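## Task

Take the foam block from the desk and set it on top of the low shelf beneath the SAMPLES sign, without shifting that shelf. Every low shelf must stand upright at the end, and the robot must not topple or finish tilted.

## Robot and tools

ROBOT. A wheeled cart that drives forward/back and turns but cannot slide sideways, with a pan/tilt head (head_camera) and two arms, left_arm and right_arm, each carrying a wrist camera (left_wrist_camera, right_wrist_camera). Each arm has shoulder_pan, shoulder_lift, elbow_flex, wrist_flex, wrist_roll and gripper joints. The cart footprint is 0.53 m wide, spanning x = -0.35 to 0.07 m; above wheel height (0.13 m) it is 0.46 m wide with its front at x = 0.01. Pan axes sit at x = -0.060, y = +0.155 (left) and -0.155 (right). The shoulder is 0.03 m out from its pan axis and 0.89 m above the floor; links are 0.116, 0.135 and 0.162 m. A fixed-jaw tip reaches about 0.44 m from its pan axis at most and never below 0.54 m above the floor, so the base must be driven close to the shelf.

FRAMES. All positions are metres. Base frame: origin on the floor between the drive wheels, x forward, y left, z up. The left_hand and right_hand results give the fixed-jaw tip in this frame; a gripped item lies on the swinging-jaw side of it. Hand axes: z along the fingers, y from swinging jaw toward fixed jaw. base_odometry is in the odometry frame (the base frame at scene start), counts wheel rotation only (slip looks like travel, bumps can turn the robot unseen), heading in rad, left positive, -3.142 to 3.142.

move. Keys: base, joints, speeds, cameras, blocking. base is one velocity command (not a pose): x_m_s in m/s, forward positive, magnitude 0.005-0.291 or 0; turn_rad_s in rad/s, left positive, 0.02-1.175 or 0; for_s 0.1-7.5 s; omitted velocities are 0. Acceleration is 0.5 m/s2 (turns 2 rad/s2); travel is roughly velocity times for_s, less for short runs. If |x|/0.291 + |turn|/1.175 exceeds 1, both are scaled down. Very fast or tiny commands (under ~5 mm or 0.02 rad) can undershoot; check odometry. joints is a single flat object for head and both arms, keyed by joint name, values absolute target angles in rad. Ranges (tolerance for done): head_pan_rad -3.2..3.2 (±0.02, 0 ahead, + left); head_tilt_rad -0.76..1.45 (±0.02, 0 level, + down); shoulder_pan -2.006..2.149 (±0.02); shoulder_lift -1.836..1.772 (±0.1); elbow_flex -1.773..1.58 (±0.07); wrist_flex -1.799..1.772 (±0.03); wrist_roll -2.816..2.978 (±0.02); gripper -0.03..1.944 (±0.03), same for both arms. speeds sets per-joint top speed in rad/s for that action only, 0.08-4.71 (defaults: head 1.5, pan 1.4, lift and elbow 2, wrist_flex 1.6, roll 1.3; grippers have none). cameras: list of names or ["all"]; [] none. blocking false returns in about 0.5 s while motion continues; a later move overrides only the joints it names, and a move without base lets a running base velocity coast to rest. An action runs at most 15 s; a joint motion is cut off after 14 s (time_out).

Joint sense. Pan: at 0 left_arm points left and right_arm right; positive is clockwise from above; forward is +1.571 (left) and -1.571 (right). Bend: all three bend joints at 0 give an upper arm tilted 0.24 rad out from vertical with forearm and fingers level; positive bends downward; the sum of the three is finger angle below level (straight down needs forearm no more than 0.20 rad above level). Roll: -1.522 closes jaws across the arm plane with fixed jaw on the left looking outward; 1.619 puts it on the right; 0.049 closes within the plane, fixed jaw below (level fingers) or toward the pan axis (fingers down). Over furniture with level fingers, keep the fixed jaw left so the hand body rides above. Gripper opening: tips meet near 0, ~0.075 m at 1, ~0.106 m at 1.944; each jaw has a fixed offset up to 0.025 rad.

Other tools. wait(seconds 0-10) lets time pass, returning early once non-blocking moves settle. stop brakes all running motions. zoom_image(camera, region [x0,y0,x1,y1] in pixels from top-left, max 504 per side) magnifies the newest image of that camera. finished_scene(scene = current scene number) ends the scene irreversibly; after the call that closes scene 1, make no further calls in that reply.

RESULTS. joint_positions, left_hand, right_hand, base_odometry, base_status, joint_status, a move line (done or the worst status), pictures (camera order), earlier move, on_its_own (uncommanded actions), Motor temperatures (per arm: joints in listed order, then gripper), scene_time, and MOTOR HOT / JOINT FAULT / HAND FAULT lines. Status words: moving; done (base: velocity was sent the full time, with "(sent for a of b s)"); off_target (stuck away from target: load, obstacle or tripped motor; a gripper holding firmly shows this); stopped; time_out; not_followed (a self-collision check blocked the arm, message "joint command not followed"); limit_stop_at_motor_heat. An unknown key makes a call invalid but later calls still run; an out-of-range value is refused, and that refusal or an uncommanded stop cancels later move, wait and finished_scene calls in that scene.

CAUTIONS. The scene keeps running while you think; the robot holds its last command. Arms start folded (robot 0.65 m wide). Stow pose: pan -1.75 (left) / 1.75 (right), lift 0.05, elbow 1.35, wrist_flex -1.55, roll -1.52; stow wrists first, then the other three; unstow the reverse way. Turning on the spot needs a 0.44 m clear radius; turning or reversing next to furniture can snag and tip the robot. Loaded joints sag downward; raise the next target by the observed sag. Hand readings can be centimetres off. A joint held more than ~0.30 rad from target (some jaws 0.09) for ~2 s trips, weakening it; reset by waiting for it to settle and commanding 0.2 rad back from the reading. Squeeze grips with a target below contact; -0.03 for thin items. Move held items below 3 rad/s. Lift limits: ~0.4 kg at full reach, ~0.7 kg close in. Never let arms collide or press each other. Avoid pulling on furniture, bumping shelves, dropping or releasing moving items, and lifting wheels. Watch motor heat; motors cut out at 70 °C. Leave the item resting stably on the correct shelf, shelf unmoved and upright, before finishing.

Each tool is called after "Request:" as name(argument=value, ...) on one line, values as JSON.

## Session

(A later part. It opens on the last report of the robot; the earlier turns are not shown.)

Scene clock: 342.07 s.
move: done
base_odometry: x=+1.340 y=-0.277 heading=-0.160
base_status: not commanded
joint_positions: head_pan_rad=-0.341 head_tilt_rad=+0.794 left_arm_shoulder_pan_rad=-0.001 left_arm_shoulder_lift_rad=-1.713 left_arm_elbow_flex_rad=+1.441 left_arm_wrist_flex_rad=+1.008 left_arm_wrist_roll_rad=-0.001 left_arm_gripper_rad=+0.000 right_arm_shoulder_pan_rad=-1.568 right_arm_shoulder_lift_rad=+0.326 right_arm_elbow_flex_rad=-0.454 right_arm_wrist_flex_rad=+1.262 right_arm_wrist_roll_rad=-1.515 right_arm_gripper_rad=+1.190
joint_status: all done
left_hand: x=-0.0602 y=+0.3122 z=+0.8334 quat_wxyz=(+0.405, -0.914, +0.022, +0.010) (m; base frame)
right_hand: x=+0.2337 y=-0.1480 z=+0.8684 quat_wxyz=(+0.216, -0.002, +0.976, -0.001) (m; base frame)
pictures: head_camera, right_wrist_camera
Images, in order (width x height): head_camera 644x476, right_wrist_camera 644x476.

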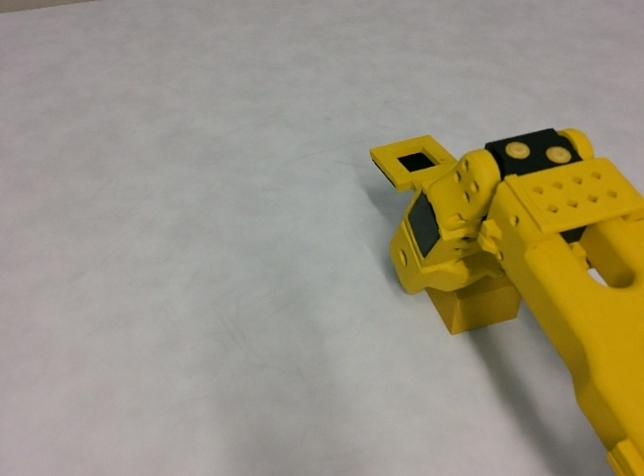

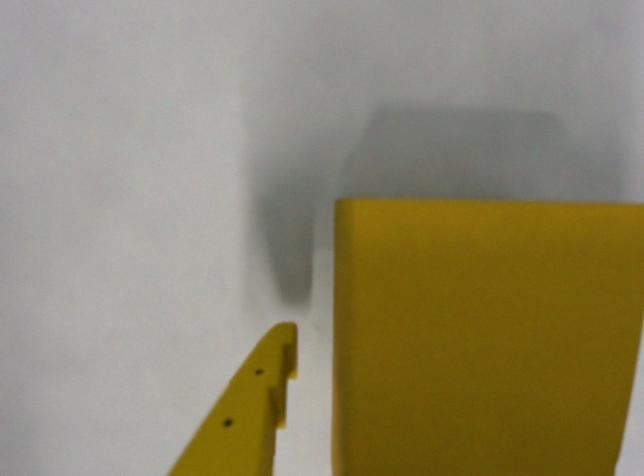

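Request:
move(joints={"right_arm_shoulder_lift_rad": 0.51, "right_arm_elbow_flex_rad": -0.62, "right_arm_wrist_flex_rad": 1.31}, speeds={"right_arm_shoulder_lift_rad": 0.3, "right_arm_elbow_flex_rad": 0.3, "right_arm_wrist_flex_rad": 0.3}, cameras=["head_camera", "right_wrist_camera"])

Scene clock: 363.17 s.
move: done
base_odometry: x=+1.340 y=-0.277 heading=-0.160
base_status: not commanded
joint_positions: head_pan_rad=-0.341 head_tilt_rad=+0.794 left_arm_shoulder_pan_rad=+0.000 left_arm_shoulder_lift_rad=-1.713 left_arm_elbow_flex_rad=+1.441 left_arm_wrist_flex_rad=+1.008 left_arm_wrist_roll_rad=-0.001 left_arm_gripper_rad=+0.000 right_arm_shoulder_pan_rad=-1.567 right_arm_shoulder_lift_rad=+0.467 right_arm_elbow_flex_rad=-0.618 right_arm_wrist_flex_rad=+1.301 right_arm_wrist_roll_rad=-1.526 right_arm_gripper_rad=+1.190
joint_status: all done
left_hand: x=-0.0600 y=+0.3122 z=+0.8334 quat_wxyz=(+0.405, -0.914, +0.023, +0.010) (m; base frame)
right_hand: x=+0.2441 y=-0.1485 z=+0.8607 quat_wxyz=(+0.209, +0.004, +0.978, +0.000) (m; base frame)
pictures: head_camera, right_wrist_camera
Images, in order (width x height): head_camera 644x476, right_wrist_camera 644x476.

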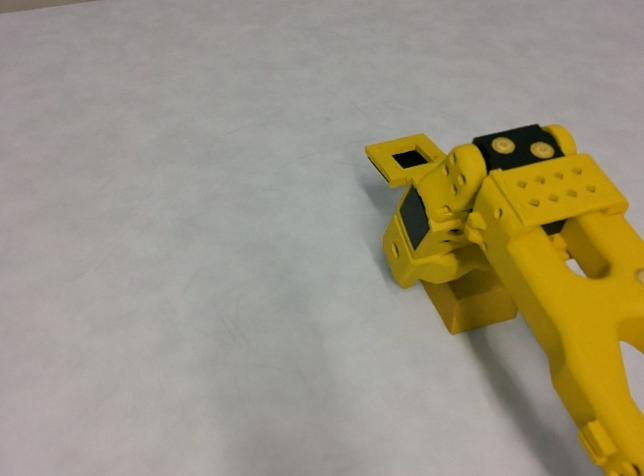

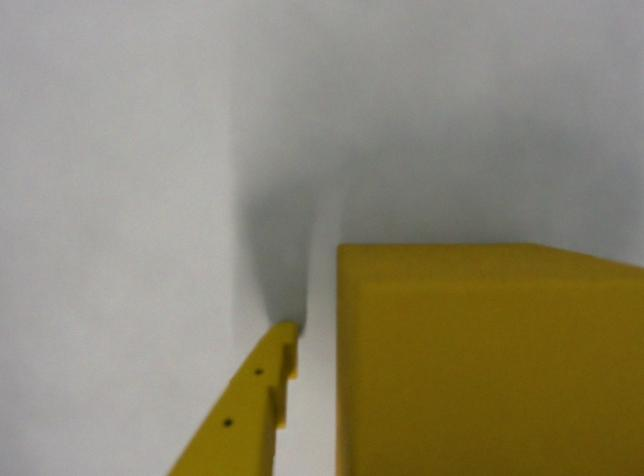

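Request:
zoom_image(camera="right_wrist_camera", region=[200, 200, 400, 400])

Scaled by 2.520.

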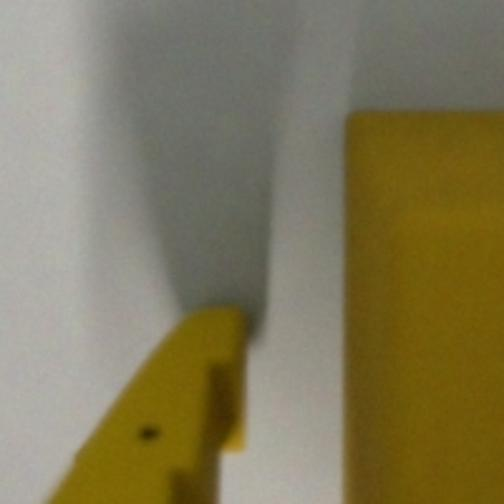

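Request:
move(joints={"right_arm_shoulder_lift_rad": 0.39, "right_arm_elbow_flex_rad": -0.67, "right_arm_wrist_flex_rad": 1.41}, speeds={"right_arm_shoulder_lift_rad": 0.3, "right_arm_elbow_flex_rad": 0.3, "right_arm_wrist_flex_rad": 0.3}, cameras=["head_camera", "right_wrist_camera"])

Scene clock: 386.63 s.
move: done
base_odometry: x=+1.340 y=-0.277 heading=-0.160
base_status: not commanded
joint_positions: head_pan_rad=-0.341 head_tilt_rad=+0.794 left_arm_shoulder_pan_rad=+0.000 left_arm_shoulder_lift_rad=-1.713 left_arm_elbow_flex_rad=+1.441 left_arm_wrist_flex_rad=+1.008 left_arm_wrist_roll_rad=-0.001 left_arm_gripper_rad=+0.000 right_arm_shoulder_pan_rad=-1.568 right_arm_shoulder_lift_rad=+0.453 right_arm_elbow_flex_rad=-0.647 right_arm_wrist_flex_rad=+1.405 right_arm_wrist_roll_rad=-1.526 right_arm_gripper_rad=+1.190
joint_status: all done
left_hand: x=-0.0600 y=+0.3122 z=+0.8334 quat_wxyz=(+0.405, -0.914, +0.023, +0.010) (m; base frame)
right_hand: x=+0.2325 y=-0.1480 z=+0.8636 quat_wxyz=(+0.179, +0.003, +0.984, +0.000) (m; base frame)
pictures: head_camera, right_wrist_camera
Images, in order (width x height): head_camera 644x476, right_wrist_camera 644x476.

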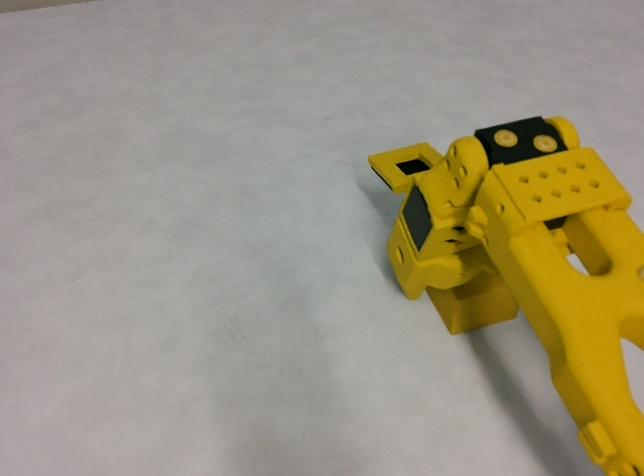

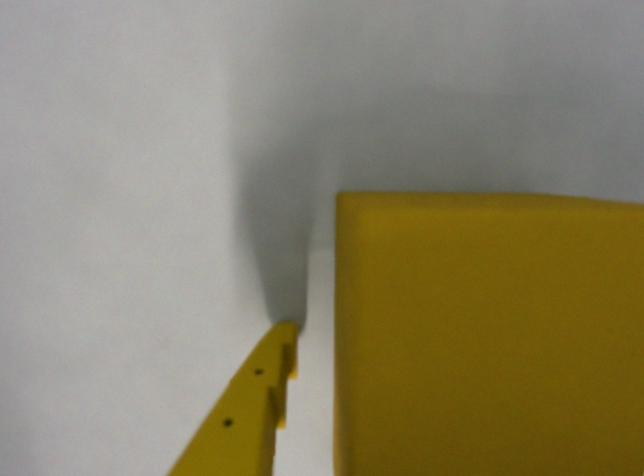

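Request:
move(joints={"right_arm_gripper_rad": 0.55}, cameras=["head_camera", "right_wrist_camera"])

Scene clock: 397.27 s.
move: off_target
base_odometry: x=+1.340 y=-0.277 heading=-0.160
base_status: not commanded
joint_positions: head_pan_rad=-0.341 head_tilt_rad=+0.794 left_arm_shoulder_pan_rad=+0.000 left_arm_shoulder_lift_rad=-1.713 left_arm_elbow_flex_rad=+1.441 left_arm_wrist_flex_rad=+1.008 left_arm_wrist_roll_rad=-0.001 left_arm_gripper_rad=+0.000 right_arm_shoulder_pan_rad=-1.565 right_arm_shoulder_lift_rad=+0.441 right_arm_elbow_flex_rad=-0.647 right_arm_wrist_flex_rad=+1.405 right_arm_wrist_roll_rad=-1.515 right_arm_gripper_rad=+0.620
joint_status: right_arm_gripper_rad off_target (ended at +0.620, target +0.550)
left_hand: x=-0.0600 y=+0.3122 z=+0.8334 quat_wxyz=(+0.405, -0.914, +0.023, +0.010) (m; base frame)
right_hand: x=+0.2328 y=-0.1489 z=+0.8668 quat_wxyz=(+0.185, +0.000, +0.983, -0.001) (m; base frame)
pictures: head_camera, right_wrist_camera
Images, in order (width x height): head_camera 644x476, right_wrist_camera 644x476.

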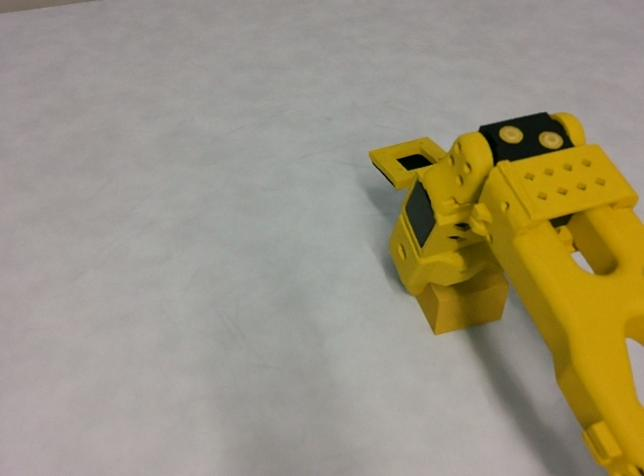

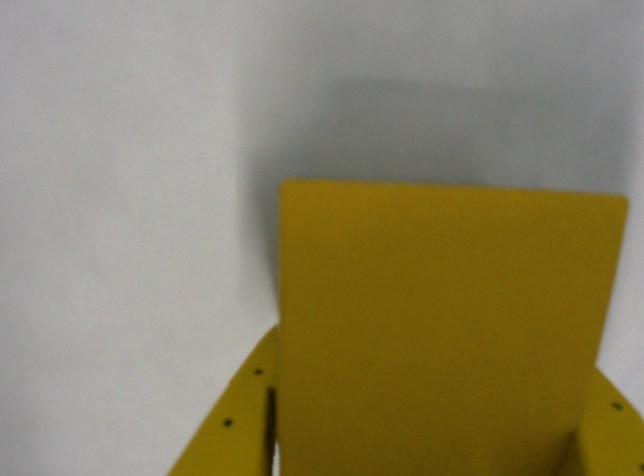

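Request:
move(joints={"right_arm_shoulder_lift_rad": 0.15, "right_arm_elbow_flex_rad": -0.67}, speeds={"right_arm_shoulder_lift_rad": 0.4, "right_arm_elbow_flex_rad": 0.4}, cameras=["right_wrist_camera"])

Request:
move(joints={"right_arm_shoulder_lift_rad": -0.25, "right_arm_elbow_flex_rad": -0.15, "right_arm_wrist_flex_rad": 1.5}, speeds={"right_arm_shoulder_lift_rad": 0.6, "right_arm_elbow_flex_rad": 0.7, "right_arm_wrist_flex_rad": 0.5}, cameras=["head_camera", "right_wrist_camera"])

Scene clock: 409.37 s.
move: done
base_odometry: x=+1.340 y=-0.277 heading=-0.160
base_status: not commanded
joint_positions: head_pan_rad=-0.341 head_tilt_rad=+0.794 left_arm_shoulder_pan_rad=+0.000 left_arm_shoulder_lift_rad=-1.713 left_arm_elbow_flex_rad=+1.441 left_arm_wrist_flex_rad=+1.008 left_arm_wrist_roll_rad=-0.001 left_arm_gripper_rad=+0.000 right_arm_shoulder_pan_rad=-1.565 right_arm_shoulder_lift_rad=+0.210 right_arm_elbow_flex_rad=-0.647 right_arm_wrist_flex_rad=+1.407 right_arm_wrist_roll_rad=-1.515 right_arm_gripper_rad=+0.620
joint_status: all done
left_hand: x=-0.0600 y=+0.3122 z=+0.8334 quat_wxyz=(+0.405, -0.914, +0.023, +0.010) (m; base frame)
right_hand: x=+0.2319 y=-0.1489 z=+0.9276 quat_wxyz=(+0.296, +0.000, +0.955, -0.002) (m; base frame)
pictures: right_wrist_camera
Images, in order (width x height): right_wrist_camera 644x476.

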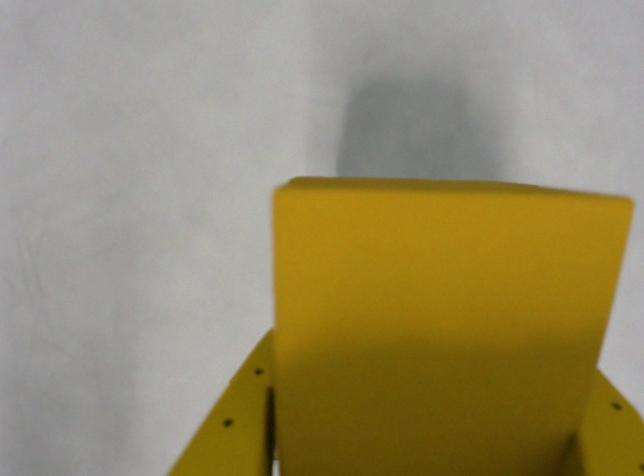

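Scene clock: 410.67 s.
move: done
base_odometry: x=+1.340 y=-0.277 heading=-0.160
base_status: not commanded
joint_positions: head_pan_rad=-0.341 head_tilt_rad=+0.794 left_arm_shoulder_pan_rad=+0.000 left_arm_shoulder_lift_rad=-1.713 left_arm_elbow_flex_rad=+1.441 left_arm_wrist_flex_rad=+1.008 left_arm_wrist_roll_rad=-0.001 left_arm_gripper_rad=+0.000 right_arm_shoulder_pan_rad=-1.565 right_arm_shoulder_lift_rad=-0.205 right_arm_elbow_flex_rad=-0.150 right_arm_wrist_flex_rad=+1.497 right_arm_wrist_roll_rad=-1.515 right_arm_gripper_rad=+0.620
joint_status: all done
left_hand: x=-0.0600 y=+0.3122 z=+0.8334 quat_wxyz=(+0.405, -0.914, +0.023, +0.010) (m; base frame)
right_hand: x=+0.1661 y=-0.1486 z=+0.9155 quat_wxyz=(+0.213, +0.000, +0.977, -0.001) (m; base frame)
pictures: head_camera, right_wrist_camera
Images, in order (width x height): head_camera 644x476, right_wrist_camera 644x476.

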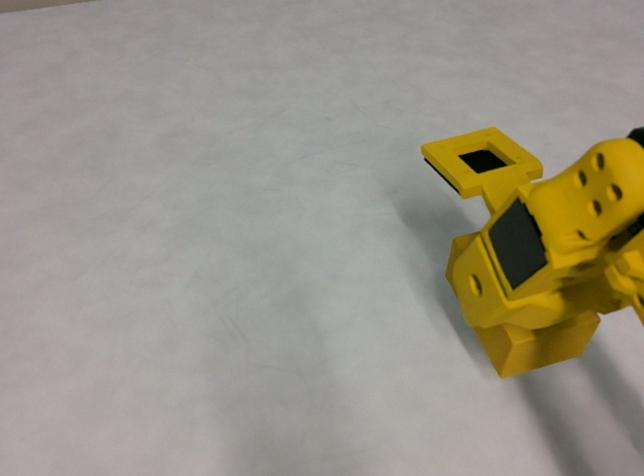

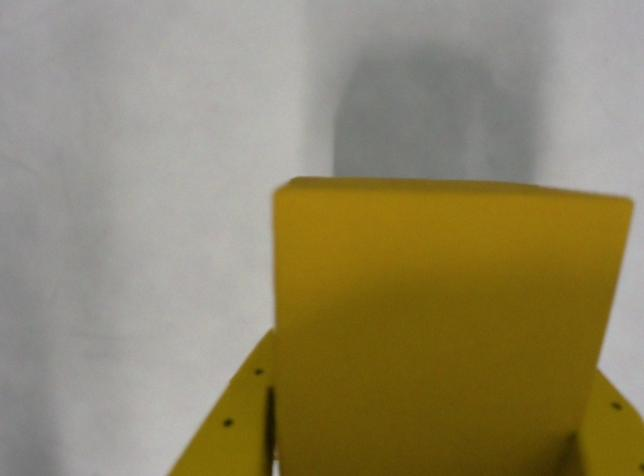

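Request:
move(base={"x_m_s": -0.25, "for_s": 7.5}, joints={"head_pan_rad": 2.2, "head_tilt_rad": 0.2}, cameras=["head_camera", "right_wrist_camera"])

Request:
move(joints={"head_pan_rad": 2.8, "head_tilt_rad": 0.4}, cameras=["head_camera"])

Request:
move(joints={"head_pan_rad": 1.6, "head_tilt_rad": 0.2}, cameras=["head_camera"])

Scene clock: 443.10 s.
move: done
base_odometry: x=-0.511 y=+0.025 heading=-0.162
base_status: done (sent for 7.5 of 7.5 s)
joint_positions: head_pan_rad=+2.189 head_tilt_rad=+0.212 left_arm_shoulder_pan_rad=+0.000 left_arm_shoulder_lift_rad=-1.713 left_arm_elbow_flex_rad=+1.441 left_arm_wrist_flex_rad=+1.008 left_arm_wrist_roll_rad=-0.001 left_arm_gripper_rad=+0.000 right_arm_shoulder_pan_rad=-1.565 right_arm_shoulder_lift_rad=-0.208 right_arm_elbow_flex_rad=-0.150 right_arm_wrist_flex_rad=+1.497 right_arm_wrist_roll_rad=-1.515 right_arm_gripper_rad=+0.620
joint_status: all done
left_hand: x=-0.0600 y=+0.3122 z=+0.8334 quat_wxyz=(+0.405, -0.914, +0.023, +0.010) (m; base frame)
right_hand: x=+0.1660 y=-0.1486 z=+0.9161 quat_wxyz=(+0.214, +0.000, +0.977, -0.001) (m; base frame)
pictures: head_camera, right_wrist_camera
Images, in order (width x height): head_camera 644x476, right_wrist_camera 644x476.

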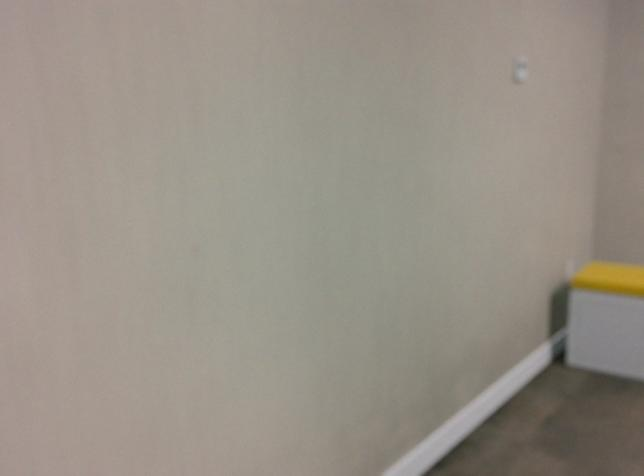

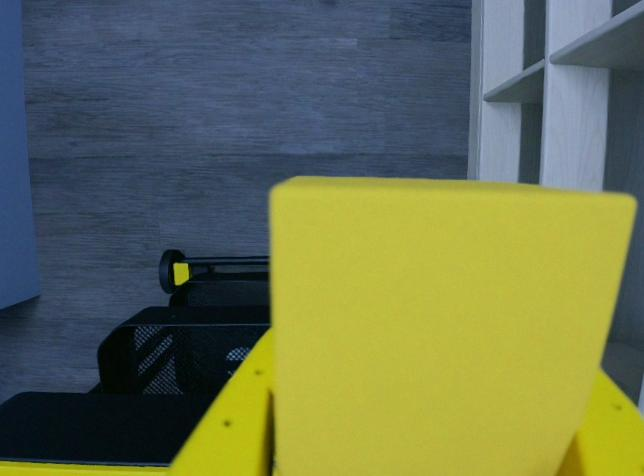

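Scene clock: 444.30 s.
move: done
base_odometry: x=-0.511 y=+0.025 heading=-0.162
base_status: not commanded
joint_positions: head_pan_rad=+2.789 head_tilt_rad=+0.393 left_arm_shoulder_pan_rad=+0.000 left_arm_shoulder_lift_rad=-1.713 left_arm_elbow_flex_rad=+1.441 left_arm_wrist_flex_rad=+1.008 left_arm_wrist_roll_rad=-0.001 left_arm_gripper_rad=+0.000 right_arm_shoulder_pan_rad=-1.565 right_arm_shoulder_lift_rad=-0.208 right_arm_elbow_flex_rad=-0.150 right_arm_wrist_flex_rad=+1.497 right_arm_wrist_roll_rad=-1.515 right_arm_gripper_rad=+0.620
joint_status: all done
left_hand: x=-0.0600 y=+0.3122 z=+0.8334 quat_wxyz=(+0.405, -0.914, +0.023, +0.010) (m; base frame)
right_hand: x=+0.1660 y=-0.1486 z=+0.9161 quat_wxyz=(+0.214, +0.000, +0.977, -0.001) (m; base frame)
pictures: head_camera
Images, in order (width x height): head_camera 644x476.

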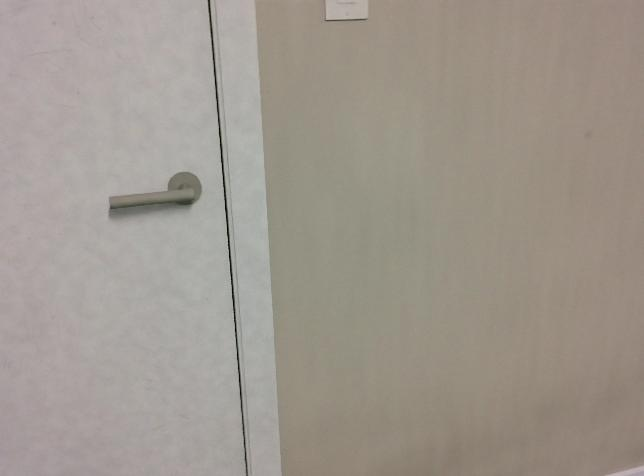

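Scene clock: 445.90 s.
move: done
base_odometry: x=-0.511 y=+0.025 heading=-0.162
base_status: not commanded
joint_positions: head_pan_rad=+1.609 head_tilt_rad=+0.212 left_arm_shoulder_pan_rad=+0.000 left_arm_shoulder_lift_rad=-1.713 left_arm_elbow_flex_rad=+1.441 left_arm_wrist_flex_rad=+1.008 left_arm_wrist_roll_rad=-0.001 left_arm_gripper_rad=+0.000 right_arm_shoulder_pan_rad=-1.565 right_arm_shoulder_lift_rad=-0.208 right_arm_elbow_flex_rad=-0.150 right_arm_wrist_flex_rad=+1.497 right_arm_wrist_roll_rad=-1.515 right_arm_gripper_rad=+0.620
joint_status: all done
left_hand: x=-0.0600 y=+0.3122 z=+0.8334 quat_wxyz=(+0.405, -0.914, +0.023, +0.010) (m; base frame)
right_hand: x=+0.1660 y=-0.1486 z=+0.9161 quat_wxyz=(+0.214, +0.000, +0.977, -0.001) (m; base frame)
pictures: head_camera
Images, in order (width x height): head_camera 644x476.

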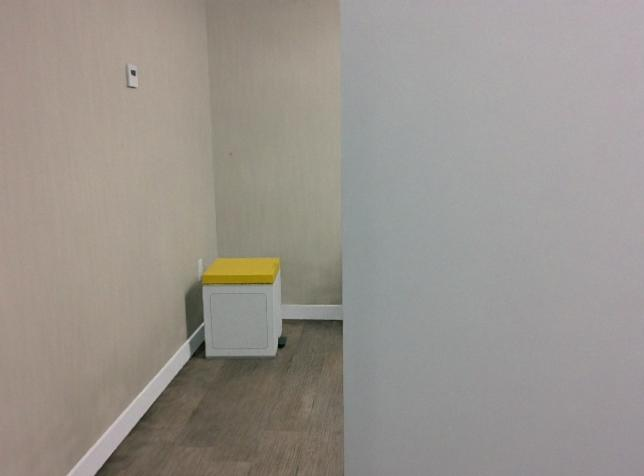

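Request:
move(base={"x_m_s": -0.2, "for_s": 1.7}, joints={"head_pan_rad": 1.3, "head_tilt_rad": 0.2}, cameras=["head_camera"])

Request:
move(joints={"head_pan_rad": 1.9, "head_tilt_rad": 0.6}, cameras=["head_camera"])

Request:
move(joints={"head_pan_rad": 2.9, "head_tilt_rad": 0.9}, cameras=["head_camera"])

Scene clock: 471.63 s.
move: done
base_odometry: x=-0.846 y=+0.080 heading=-0.162
base_status: done (sent for 1.7 of 1.7 s)
joint_positions: head_pan_rad=+1.310 head_tilt_rad=+0.212 left_arm_shoulder_pan_rad=+0.002 left_arm_shoulder_lift_rad=-1.713 left_arm_elbow_flex_rad=+1.441 left_arm_wrist_flex_rad=+1.008 left_arm_wrist_roll_rad=-0.001 left_arm_gripper_rad=+0.000 right_arm_shoulder_pan_rad=-1.565 right_arm_shoulder_lift_rad=-0.208 right_arm_elbow_flex_rad=-0.150 right_arm_wrist_flex_rad=+1.497 right_arm_wrist_roll_rad=-1.515 right_arm_gripper_rad=+0.620
joint_status: all done
left_hand: x=-0.0597 y=+0.3122 z=+0.8334 quat_wxyz=(+0.405, -0.914, +0.023, +0.010) (m; base frame)
right_hand: x=+0.1660 y=-0.1486 z=+0.9161 quat_wxyz=(+0.214, +0.000, +0.977, -0.001) (m; base frame)
pictures: head_camera
Images, in order (width x height): head_camera 644x476.

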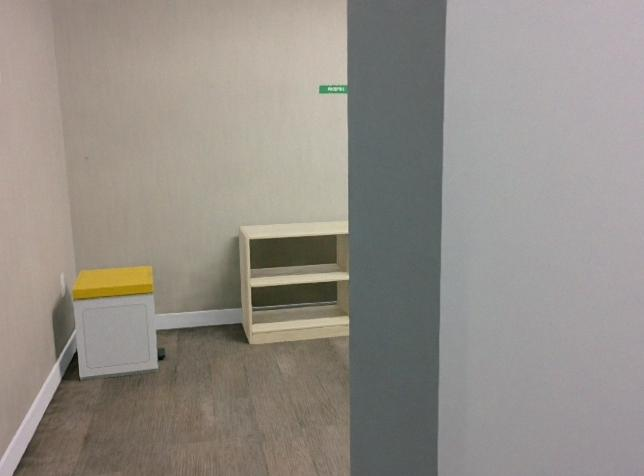

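Scene clock: 472.83 s.
move: done
base_odometry: x=-0.846 y=+0.080 heading=-0.162
base_status: not commanded
joint_positions: head_pan_rad=+1.890 head_tilt_rad=+0.593 left_arm_shoulder_pan_rad=+0.002 left_arm_shoulder_lift_rad=-1.713 left_arm_elbow_flex_rad=+1.441 left_arm_wrist_flex_rad=+1.008 left_arm_wrist_roll_rad=-0.001 left_arm_gripper_rad=+0.000 right_arm_shoulder_pan_rad=-1.565 right_arm_shoulder_lift_rad=-0.208 right_arm_elbow_flex_rad=-0.150 right_arm_wrist_flex_rad=+1.497 right_arm_wrist_roll_rad=-1.515 right_arm_gripper_rad=+0.620
joint_status: all done
left_hand: x=-0.0597 y=+0.3122 z=+0.8334 quat_wxyz=(+0.405, -0.914, +0.023, +0.010) (m; base frame)
right_hand: x=+0.1660 y=-0.1486 z=+0.9161 quat_wxyz=(+0.214, +0.000, +0.977, -0.001) (m; base frame)
pictures: head_camera
Images, in order (width x height): head_camera 644x476.

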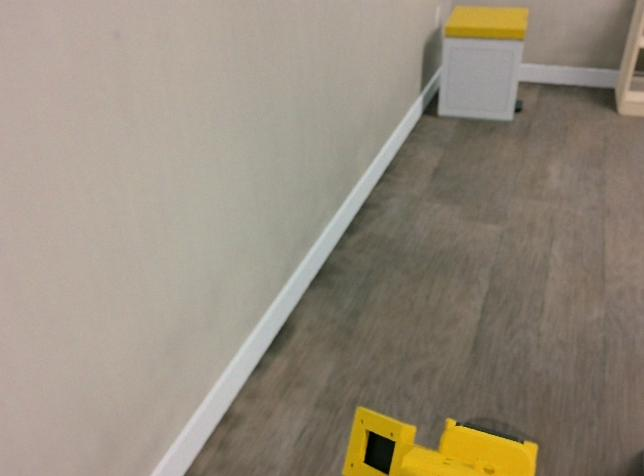

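Scene clock: 474.30 s.
move: done
base_odometry: x=-0.846 y=+0.080 heading=-0.162
base_status: not commanded
joint_positions: head_pan_rad=+2.890 head_tilt_rad=+0.894 left_arm_shoulder_pan_rad=+0.002 left_arm_shoulder_lift_rad=-1.713 left_arm_elbow_flex_rad=+1.441 left_arm_wrist_flex_rad=+1.008 left_arm_wrist_roll_rad=-0.001 left_arm_gripper_rad=+0.000 right_arm_shoulder_pan_rad=-1.565 right_arm_shoulder_lift_rad=-0.208 right_arm_elbow_flex_rad=-0.150 right_arm_wrist_flex_rad=+1.497 right_arm_wrist_roll_rad=-1.515 right_arm_gripper_rad=+0.620
joint_status: all done
left_hand: x=-0.0597 y=+0.3122 z=+0.8334 quat_wxyz=(+0.405, -0.914, +0.023, +0.010) (m; base frame)
right_hand: x=+0.1660 y=-0.1486 z=+0.9161 quat_wxyz=(+0.214, +0.000, +0.977, -0.001) (m; base frame)
pictures: head_camera
Images, in order (width x height): head_camera 644x476.

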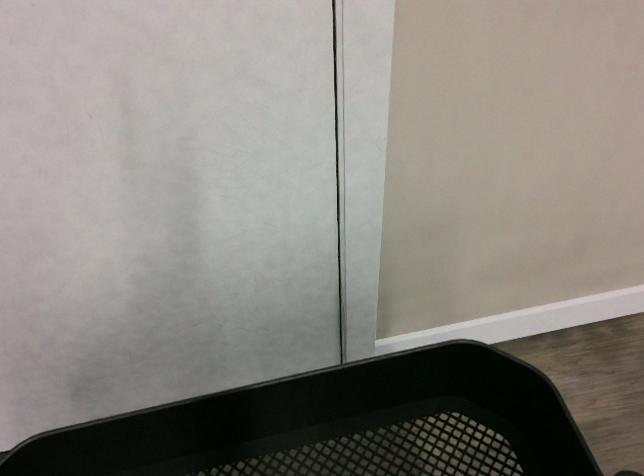

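Request:
move(base={"turn_rad_s": 0.5, "for_s": 3.35}, joints={"head_pan_rad": -0.3, "head_tilt_rad": 0.25}, cameras=["head_camera"])

Scene clock: 521.37 s.
move: done
base_odometry: x=-0.847 y=+0.080 heading=+1.523
base_status: done (sent for 3.37 of 3.37 s)
joint_positions: head_pan_rad=-0.292 head_tilt_rad=+0.262 left_arm_shoulder_pan_rad=-0.003 left_arm_shoulder_lift_rad=-1.713 left_arm_elbow_flex_rad=+1.441 left_arm_wrist_flex_rad=+1.008 left_arm_wrist_roll_rad=-0.001 left_arm_gripper_rad=+0.000 right_arm_shoulder_pan_rad=-1.573 right_arm_shoulder_lift_rad=-0.208 right_arm_elbow_flex_rad=-0.150 right_arm_wrist_flex_rad=+1.497 right_arm_wrist_roll_rad=-1.515 right_arm_gripper_rad=+0.620
joint_status: all done
left_hand: x=-0.0604 y=+0.3122 z=+0.8334 quat_wxyz=(+0.405, -0.914, +0.021, +0.011) (m; base frame)
right_hand: x=+0.1660 y=-0.1468 z=+0.9161 quat_wxyz=(+0.214, -0.004, +0.977, +0.000) (m; base frame)
pictures: head_camera
Images, in order (width x height): head_camera 644x476.

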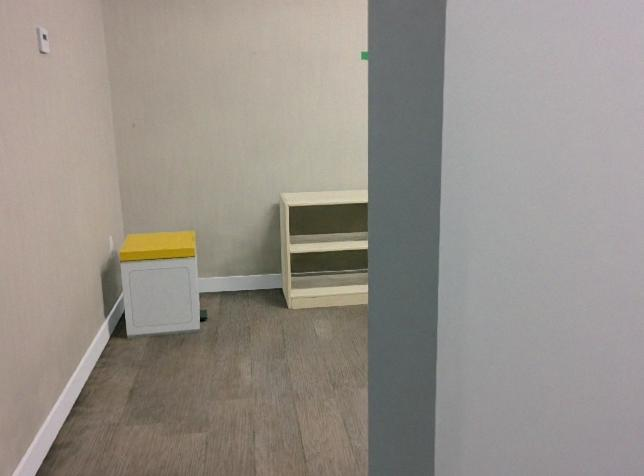

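Request:
move(base={"x_m_s": 0.22, "for_s": 3.8}, cameras=["head_camera"])

Request:
move(joints={"head_pan_rad": -0.8, "head_tilt_rad": 0.1}, cameras=["head_camera"])

Request:
move(joints={"head_pan_rad": 0.3, "head_tilt_rad": 0.6}, cameras=["head_camera"])

Scene clock: 534.00 s.
move: done
base_odometry: x=-0.809 y=+0.915 heading=+1.524
base_status: done (sent for 3.8 of 3.8 s)
joint_positions: head_pan_rad=-0.292 head_tilt_rad=+0.261 left_arm_shoulder_pan_rad=-0.006 left_arm_shoulder_lift_rad=-1.713 left_arm_elbow_flex_rad=+1.441 left_arm_wrist_flex_rad=+1.008 left_arm_wrist_roll_rad=-0.001 left_arm_gripper_rad=+0.000 right_arm_shoulder_pan_rad=-1.573 right_arm_shoulder_lift_rad=-0.208 right_arm_elbow_flex_rad=-0.150 right_arm_wrist_flex_rad=+1.497 right_arm_wrist_roll_rad=-1.515 right_arm_gripper_rad=+0.620
joint_status: not commanded
left_hand: x=-0.0609 y=+0.3122 z=+0.8334 quat_wxyz=(+0.405, -0.914, +0.020, +0.011) (m; base frame)
right_hand: x=+0.1660 y=-0.1468 z=+0.9161 quat_wxyz=(+0.214, -0.004, +0.977, +0.000) (m; base frame)
pictures: head_camera
Images, in order (width x height): head_camera 644x476.

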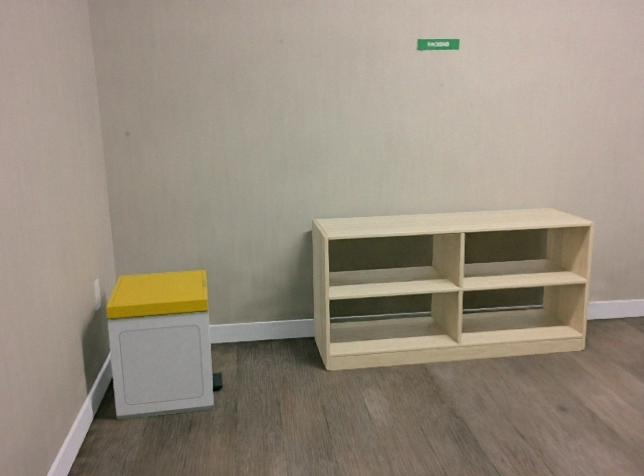

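Scene clock: 535.13 s.
move: done
base_odometry: x=-0.809 y=+0.915 heading=+1.524
base_status: not commanded
joint_positions: head_pan_rad=-0.790 head_tilt_rad=+0.111 left_arm_shoulder_pan_rad=-0.006 left_arm_shoulder_lift_rad=-1.713 left_arm_elbow_flex_rad=+1.441 left_arm_wrist_flex_rad=+1.008 left_arm_wrist_roll_rad=-0.001 left_arm_gripper_rad=+0.000 right_arm_shoulder_pan_rad=-1.573 right_arm_shoulder_lift_rad=-0.208 right_arm_elbow_flex_rad=-0.150 right_arm_wrist_flex_rad=+1.497 right_arm_wrist_roll_rad=-1.515 right_arm_gripper_rad=+0.620
joint_status: all done
left_hand: x=-0.0609 y=+0.3122 z=+0.8334 quat_wxyz=(+0.405, -0.914, +0.020, +0.011) (m; base frame)
right_hand: x=+0.1660 y=-0.1468 z=+0.9161 quat_wxyz=(+0.214, -0.004, +0.977, +0.000) (m; base frame)
pictures: head_camera
Images, in order (width x height): head_camera 644x476.

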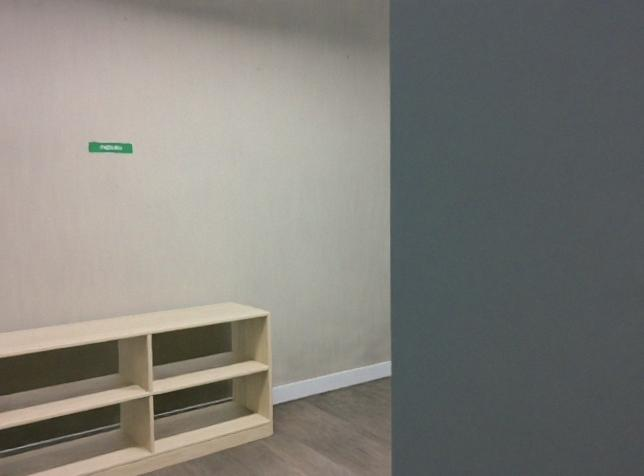

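Scene clock: 536.67 s.
move: done
base_odometry: x=-0.809 y=+0.915 heading=+1.524
base_status: not commanded
joint_positions: head_pan_rad=+0.290 head_tilt_rad=+0.593 left_arm_shoulder_pan_rad=-0.006 left_arm_shoulder_lift_rad=-1.713 left_arm_elbow_flex_rad=+1.441 left_arm_wrist_flex_rad=+1.008 left_arm_wrist_roll_rad=-0.001 left_arm_gripper_rad=+0.000 right_arm_shoulder_pan_rad=-1.573 right_arm_shoulder_lift_rad=-0.208 right_arm_elbow_flex_rad=-0.150 right_arm_wrist_flex_rad=+1.497 right_arm_wrist_roll_rad=-1.515 right_arm_gripper_rad=+0.620
joint_status: all done
left_hand: x=-0.0609 y=+0.3122 z=+0.8334 quat_wxyz=(+0.405, -0.914, +0.020, +0.011) (m; base frame)
right_hand: x=+0.1660 y=-0.1468 z=+0.9161 quat_wxyz=(+0.214, -0.004, +0.977, +0.000) (m; base frame)
pictures: head_camera
Images, in order (width x height): head_camera 644x476.

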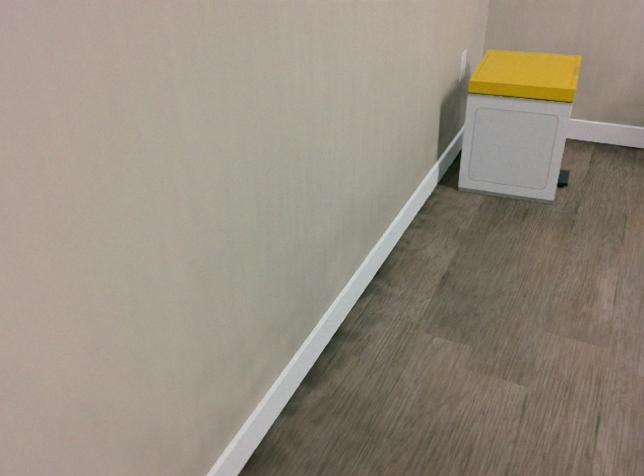

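Request:
move(joints={"head_pan_rad": -0.5, "head_tilt_rad": 0.1}, cameras=["head_camera"])

Request:
zoom_image(camera="head_camera", region=[240, 100, 380, 200])

Scene clock: 542.67 s.
move: done
base_odometry: x=-0.809 y=+0.915 heading=+1.524
base_status: not commanded
joint_positions: head_pan_rad=-0.491 head_tilt_rad=+0.111 left_arm_shoulder_pan_rad=-0.006 left_arm_shoulder_lift_rad=-1.713 left_arm_elbow_flex_rad=+1.441 left_arm_wrist_flex_rad=+1.008 left_arm_wrist_roll_rad=-0.001 left_arm_gripper_rad=+0.000 right_arm_shoulder_pan_rad=-1.573 right_arm_shoulder_lift_rad=-0.208 right_arm_elbow_flex_rad=-0.150 right_arm_wrist_flex_rad=+1.497 right_arm_wrist_roll_rad=-1.515 right_arm_gripper_rad=+0.620
joint_status: all done
left_hand: x=-0.0609 y=+0.3122 z=+0.8334 quat_wxyz=(+0.405, -0.914, +0.020, +0.011) (m; base frame)
right_hand: x=+0.1660 y=-0.1468 z=+0.9161 quat_wxyz=(+0.214, -0.004, +0.977, +0.000) (m; base frame)
pictures: head_camera
Images, in order (width x height): head_camera 644x476.

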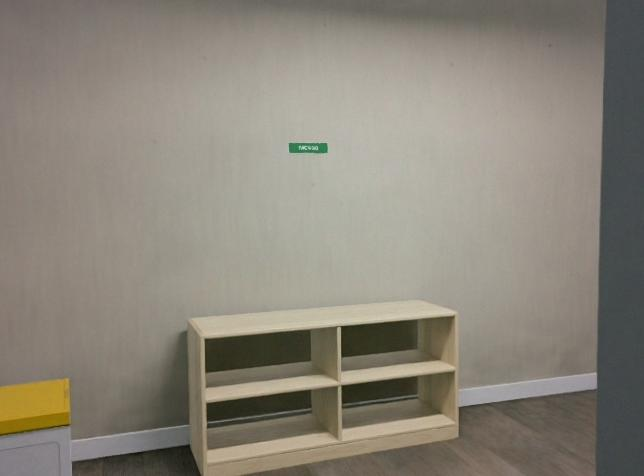

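Scaled by 3.600.

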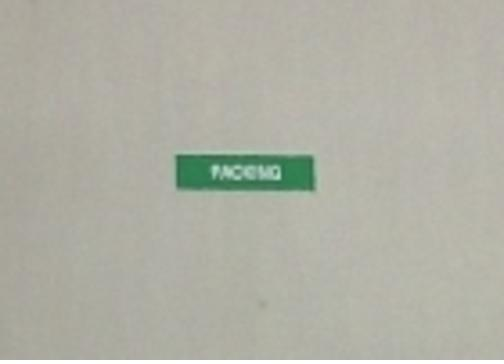

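Request:
move(base={"turn_rad_s": -0.25, "for_s": 0.45})

Request:
move(base={"x_m_s": 0.22, "for_s": 3.0}, joints={"head_pan_rad": -1.2, "head_tilt_rad": 0.1}, cameras=["head_camera"])

Request:
move(joints={"head_pan_rad": -1.7, "head_tilt_rad": 0.1}, cameras=["head_camera"])

Scene clock: 555.50 s.
move: done
base_odometry: x=-0.809 y=+0.916 heading=+1.407
base_status: done (sent for 0.47 of 0.47 s)
joint_positions: head_pan_rad=-0.491 head_tilt_rad=+0.111 left_arm_shoulder_pan_rad=-0.003 left_arm_shoulder_lift_rad=-1.713 left_arm_elbow_flex_rad=+1.441 left_arm_wrist_flex_rad=+1.008 left_arm_wrist_roll_rad=-0.001 left_arm_gripper_rad=+0.000 right_arm_shoulder_pan_rad=-1.565 right_arm_shoulder_lift_rad=-0.208 right_arm_elbow_flex_rad=-0.150 right_arm_wrist_flex_rad=+1.497 right_arm_wrist_roll_rad=-1.515 right_arm_gripper_rad=+0.620
joint_status: not commanded
left_hand: x=-0.0604 y=+0.3122 z=+0.8334 quat_wxyz=(+0.405, -0.914, +0.021, +0.011) (m; base frame)
right_hand: x=+0.1660 y=-0.1486 z=+0.9161 quat_wxyz=(+0.214, +0.000, +0.977, -0.001) (m; base frame)
pictures: none

Scene clock: 559.60 s.
move: done
base_odometry: x=-0.700 y=+1.566 heading=+1.406
base_status: done (sent for 3 of 3 s)
joint_positions: head_pan_rad=-1.190 head_tilt_rad=+0.110 left_arm_shoulder_pan_rad=-0.003 left_arm_shoulder_lift_rad=-1.713 left_arm_elbow_flex_rad=+1.441 left_arm_wrist_flex_rad=+1.008 left_arm_wrist_roll_rad=-0.001 left_arm_gripper_rad=+0.000 right_arm_shoulder_pan_rad=-1.565 right_arm_shoulder_lift_rad=-0.208 right_arm_elbow_flex_rad=-0.150 right_arm_wrist_flex_rad=+1.497 right_arm_wrist_roll_rad=-1.515 right_arm_gripper_rad=+0.620
joint_status: all done
left_hand: x=-0.0604 y=+0.3122 z=+0.8334 quat_wxyz=(+0.405, -0.914, +0.021, +0.011) (m; base frame)
right_hand: x=+0.1660 y=-0.1486 z=+0.9161 quat_wxyz=(+0.214, +0.000, +0.977, -0.001) (m; base frame)
pictures: head_camera
Images, in order (width x height): head_camera 644x476.

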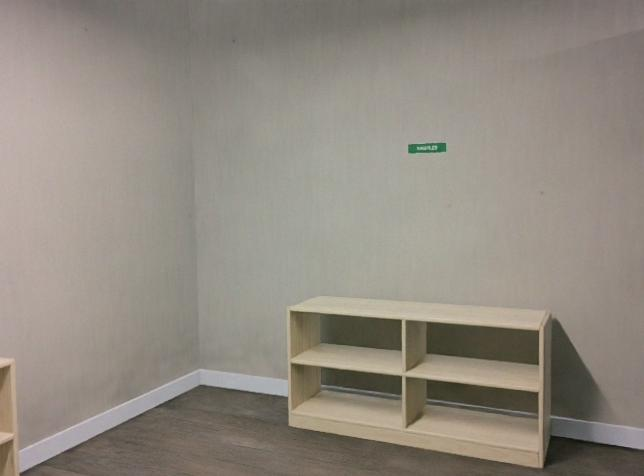

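Scene clock: 560.73 s.
move: done
base_odometry: x=-0.700 y=+1.566 heading=+1.406
base_status: not commanded
joint_positions: head_pan_rad=-1.690 head_tilt_rad=+0.110 left_arm_shoulder_pan_rad=-0.003 left_arm_shoulder_lift_rad=-1.713 left_arm_elbow_flex_rad=+1.441 left_arm_wrist_flex_rad=+1.008 left_arm_wrist_roll_rad=-0.001 left_arm_gripper_rad=+0.000 right_arm_shoulder_pan_rad=-1.565 right_arm_shoulder_lift_rad=-0.208 right_arm_elbow_flex_rad=-0.150 right_arm_wrist_flex_rad=+1.497 right_arm_wrist_roll_rad=-1.515 right_arm_gripper_rad=+0.620
joint_status: all done
left_hand: x=-0.0604 y=+0.3122 z=+0.8334 quat_wxyz=(+0.405, -0.914, +0.021, +0.011) (m; base frame)
right_hand: x=+0.1660 y=-0.1486 z=+0.9161 quat_wxyz=(+0.214, +0.000, +0.977, -0.001) (m; base frame)
pictures: head_camera
Images, in order (width x height): head_camera 644x476.

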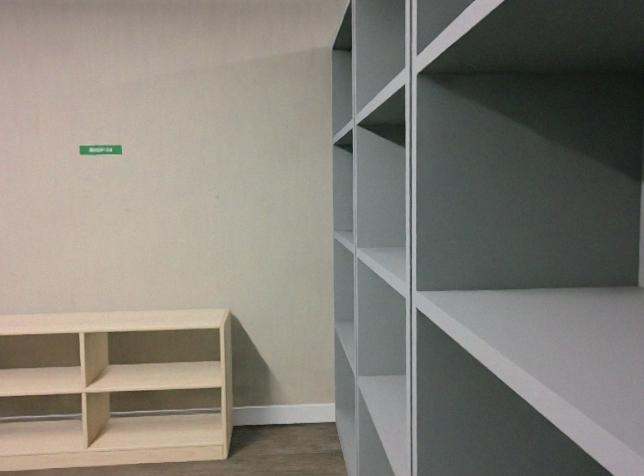

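Request:
zoom_image(camera="head_camera", region=[40, 100, 180, 200])

Scaled by 3.600.

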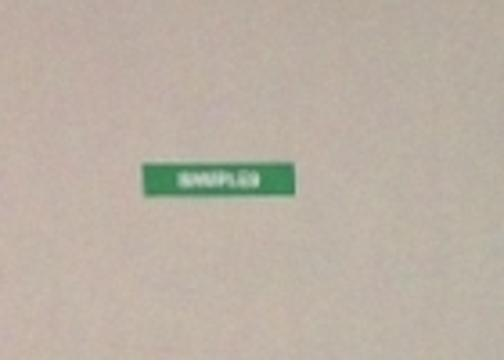

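Request:
move(base={"x_m_s": 0.15, "turn_rad_s": -0.5, "for_s": 2.74}, joints={"head_pan_rad": 0.0, "head_tilt_rad": 0.25}, cameras=["head_camera"])

Scene clock: 616.87 s.
Motor temperatures (°C): left_arm=[31 31 30 31 32 28] | right_arm=[29 29 27 27 30 28]
move: done
base_odometry: x=-0.413 y=+1.811 heading=+0.042
base_status: done (sent for 2.73 of 2.73 s)
joint_positions: head_pan_rad=-0.011 head_tilt_rad=+0.242 left_arm_shoulder_pan_rad=-0.003 left_arm_shoulder_lift_rad=-1.713 left_arm_elbow_flex_rad=+1.441 left_arm_wrist_flex_rad=+1.008 left_arm_wrist_roll_rad=-0.001 left_arm_gripper_rad=+0.000 right_arm_shoulder_pan_rad=-1.567 right_arm_shoulder_lift_rad=-0.208 right_arm_elbow_flex_rad=-0.150 right_arm_wrist_flex_rad=+1.497 right_arm_wrist_roll_rad=-1.515 right_arm_gripper_rad=+0.620
joint_status: all done
left_hand: x=-0.0604 y=+0.3122 z=+0.8334 quat_wxyz=(+0.405, -0.914, +0.021, +0.011) (m; base frame)
right_hand: x=+0.1660 y=-0.1482 z=+0.9161 quat_wxyz=(+0.214, -0.001, +0.977, -0.001) (m; base frame)
pictures: head_camera
Images, in order (width x height): head_camera 644x476.

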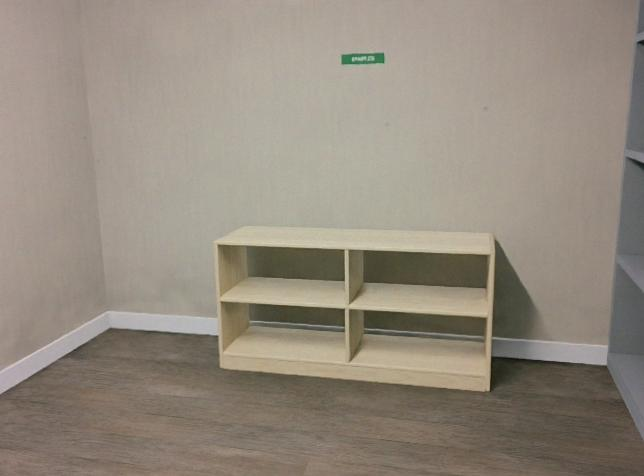

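Request:
move(base={"turn_rad_s": 0.15, "for_s": 0.4})

Request:
move(base={"x_m_s": 0.25, "for_s": 7.0})

Request:
move(base={"turn_rad_s": -0.3, "for_s": 0.87}, joints={"head_pan_rad": 0.0, "head_tilt_rad": 0.6}, cameras=["head_camera", "right_wrist_camera"])

Scene clock: 639.33 s.
move: done
base_odometry: x=-0.413 y=+1.811 heading=+0.102
base_status: done (sent for 0.4 of 0.4 s)
joint_positions: head_pan_rad=-0.011 head_tilt_rad=+0.242 left_arm_shoulder_pan_rad=-0.006 left_arm_shoulder_lift_rad=-1.713 left_arm_elbow_flex_rad=+1.441 left_arm_wrist_flex_rad=+1.008 left_arm_wrist_roll_rad=-0.001 left_arm_gripper_rad=+0.000 right_arm_shoulder_pan_rad=-1.567 right_arm_shoulder_lift_rad=-0.208 right_arm_elbow_flex_rad=-0.150 right_arm_wrist_flex_rad=+1.497 right_arm_wrist_roll_rad=-1.515 right_arm_gripper_rad=+0.620
joint_status: not commanded
left_hand: x=-0.0609 y=+0.3122 z=+0.8334 quat_wxyz=(+0.405, -0.914, +0.020, +0.011) (m; base frame)
right_hand: x=+0.1660 y=-0.1482 z=+0.9161 quat_wxyz=(+0.214, -0.001, +0.977, -0.001) (m; base frame)
pictures: none

Scene clock: 647.50 s.
move: done
base_odometry: x=+1.327 y=+1.996 heading=+0.106
base_status: done (sent for 7 of 7 s)
joint_positions: head_pan_rad=-0.011 head_tilt_rad=+0.242 left_arm_shoulder_pan_rad=-0.004 left_arm_shoulder_lift_rad=-1.713 left_arm_elbow_flex_rad=+1.441 left_arm_wrist_flex_rad=+1.008 left_arm_wrist_roll_rad=-0.001 left_arm_gripper_rad=+0.000 right_arm_shoulder_pan_rad=-1.567 right_arm_shoulder_lift_rad=-0.208 right_arm_elbow_flex_rad=-0.150 right_arm_wrist_flex_rad=+1.497 right_arm_wrist_roll_rad=-1.515 right_arm_gripper_rad=+0.620
joint_status: not commanded
left_hand: x=-0.0607 y=+0.3122 z=+0.8334 quat_wxyz=(+0.405, -0.914, +0.021, +0.011) (m; base frame)
right_hand: x=+0.1660 y=-0.1482 z=+0.9161 quat_wxyz=(+0.214, -0.001, +0.977, -0.001) (m; base frame)
pictures: none

Scene clock: 648.97 s.
move: done
base_odometry: x=+1.327 y=+1.996 heading=-0.155
base_status: done (sent for 0.87 of 0.87 s)
joint_positions: head_pan_rad=-0.011 head_tilt_rad=+0.593 left_arm_shoulder_pan_rad=+0.000 left_arm_shoulder_lift_rad=-1.713 left_arm_elbow_flex_rad=+1.441 left_arm_wrist_flex_rad=+1.008 left_arm_wrist_roll_rad=-0.001 left_arm_gripper_rad=+0.000 right_arm_shoulder_pan_rad=-1.564 right_arm_shoulder_lift_rad=-0.208 right_arm_elbow_flex_rad=-0.150 right_arm_wrist_flex_rad=+1.497 right_arm_wrist_roll_rad=-1.515 right_arm_gripper_rad=+0.620
joint_status: all done
left_hand: x=-0.0600 y=+0.3122 z=+0.8334 quat_wxyz=(+0.405, -0.914, +0.023, +0.010) (m; base frame)
right_hand: x=+0.1660 y=-0.1489 z=+0.9161 quat_wxyz=(+0.214, +0.000, +0.977, -0.001) (m; base frame)
pictures: head_camera, right_wrist_camera
Images, in order (width x height): head_camera 644x476, right_wrist_camera 644x476.

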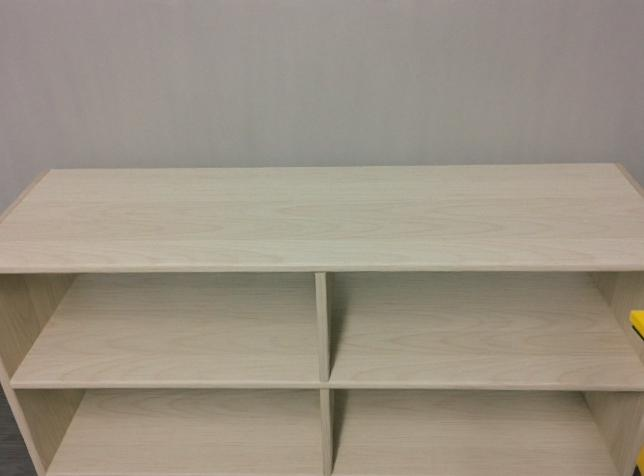

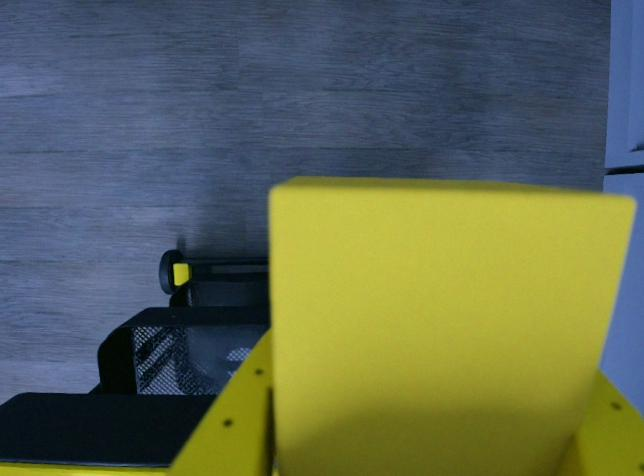

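Request:
move(base={"x_m_s": 0.2, "for_s": 3.1}, joints={"head_pan_rad": -0.3, "head_tilt_rad": 1.0}, cameras=["head_camera", "right_wrist_camera"])

Scene clock: 661.00 s.
move: done
base_odometry: x=+1.940 y=+1.900 heading=-0.155
base_status: done (sent for 3.1 of 3.1 s)
joint_positions: head_pan_rad=-0.292 head_tilt_rad=+0.994 left_arm_shoulder_pan_rad=-0.003 left_arm_shoulder_lift_rad=-1.713 left_arm_elbow_flex_rad=+1.441 left_arm_wrist_flex_rad=+1.008 left_arm_wrist_roll_rad=-0.001 left_arm_gripper_rad=+0.000 right_arm_shoulder_pan_rad=-1.565 right_arm_shoulder_lift_rad=-0.209 right_arm_elbow_flex_rad=-0.150 right_arm_wrist_flex_rad=+1.497 right_arm_wrist_roll_rad=-1.515 right_arm_gripper_rad=+0.620
joint_status: all done
left_hand: x=-0.0604 y=+0.3122 z=+0.8334 quat_wxyz=(+0.405, -0.914, +0.021, +0.011) (m; base frame)
right_hand: x=+0.1660 y=-0.1486 z=+0.9164 quat_wxyz=(+0.215, +0.000, +0.977, -0.001) (m; base frame)
pictures: head_camera, right_wrist_camera
Images, in order (width x height): head_camera 644x476, right_wrist_camera 644x476.

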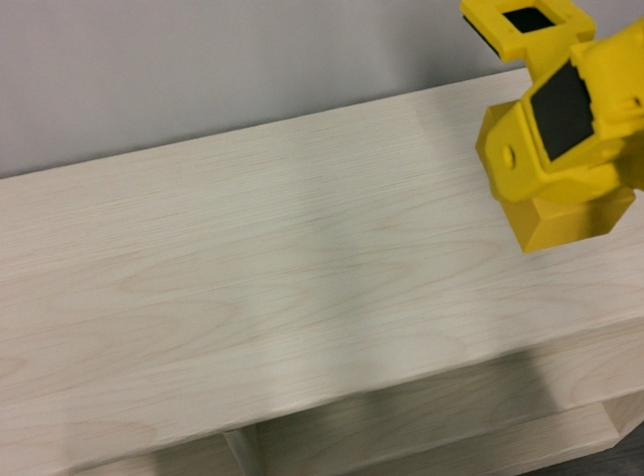

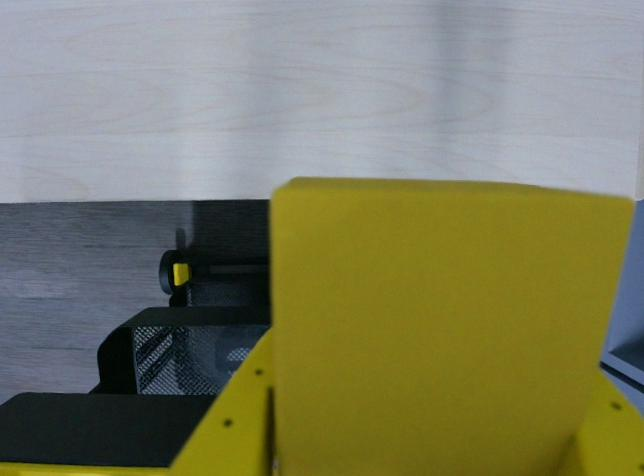

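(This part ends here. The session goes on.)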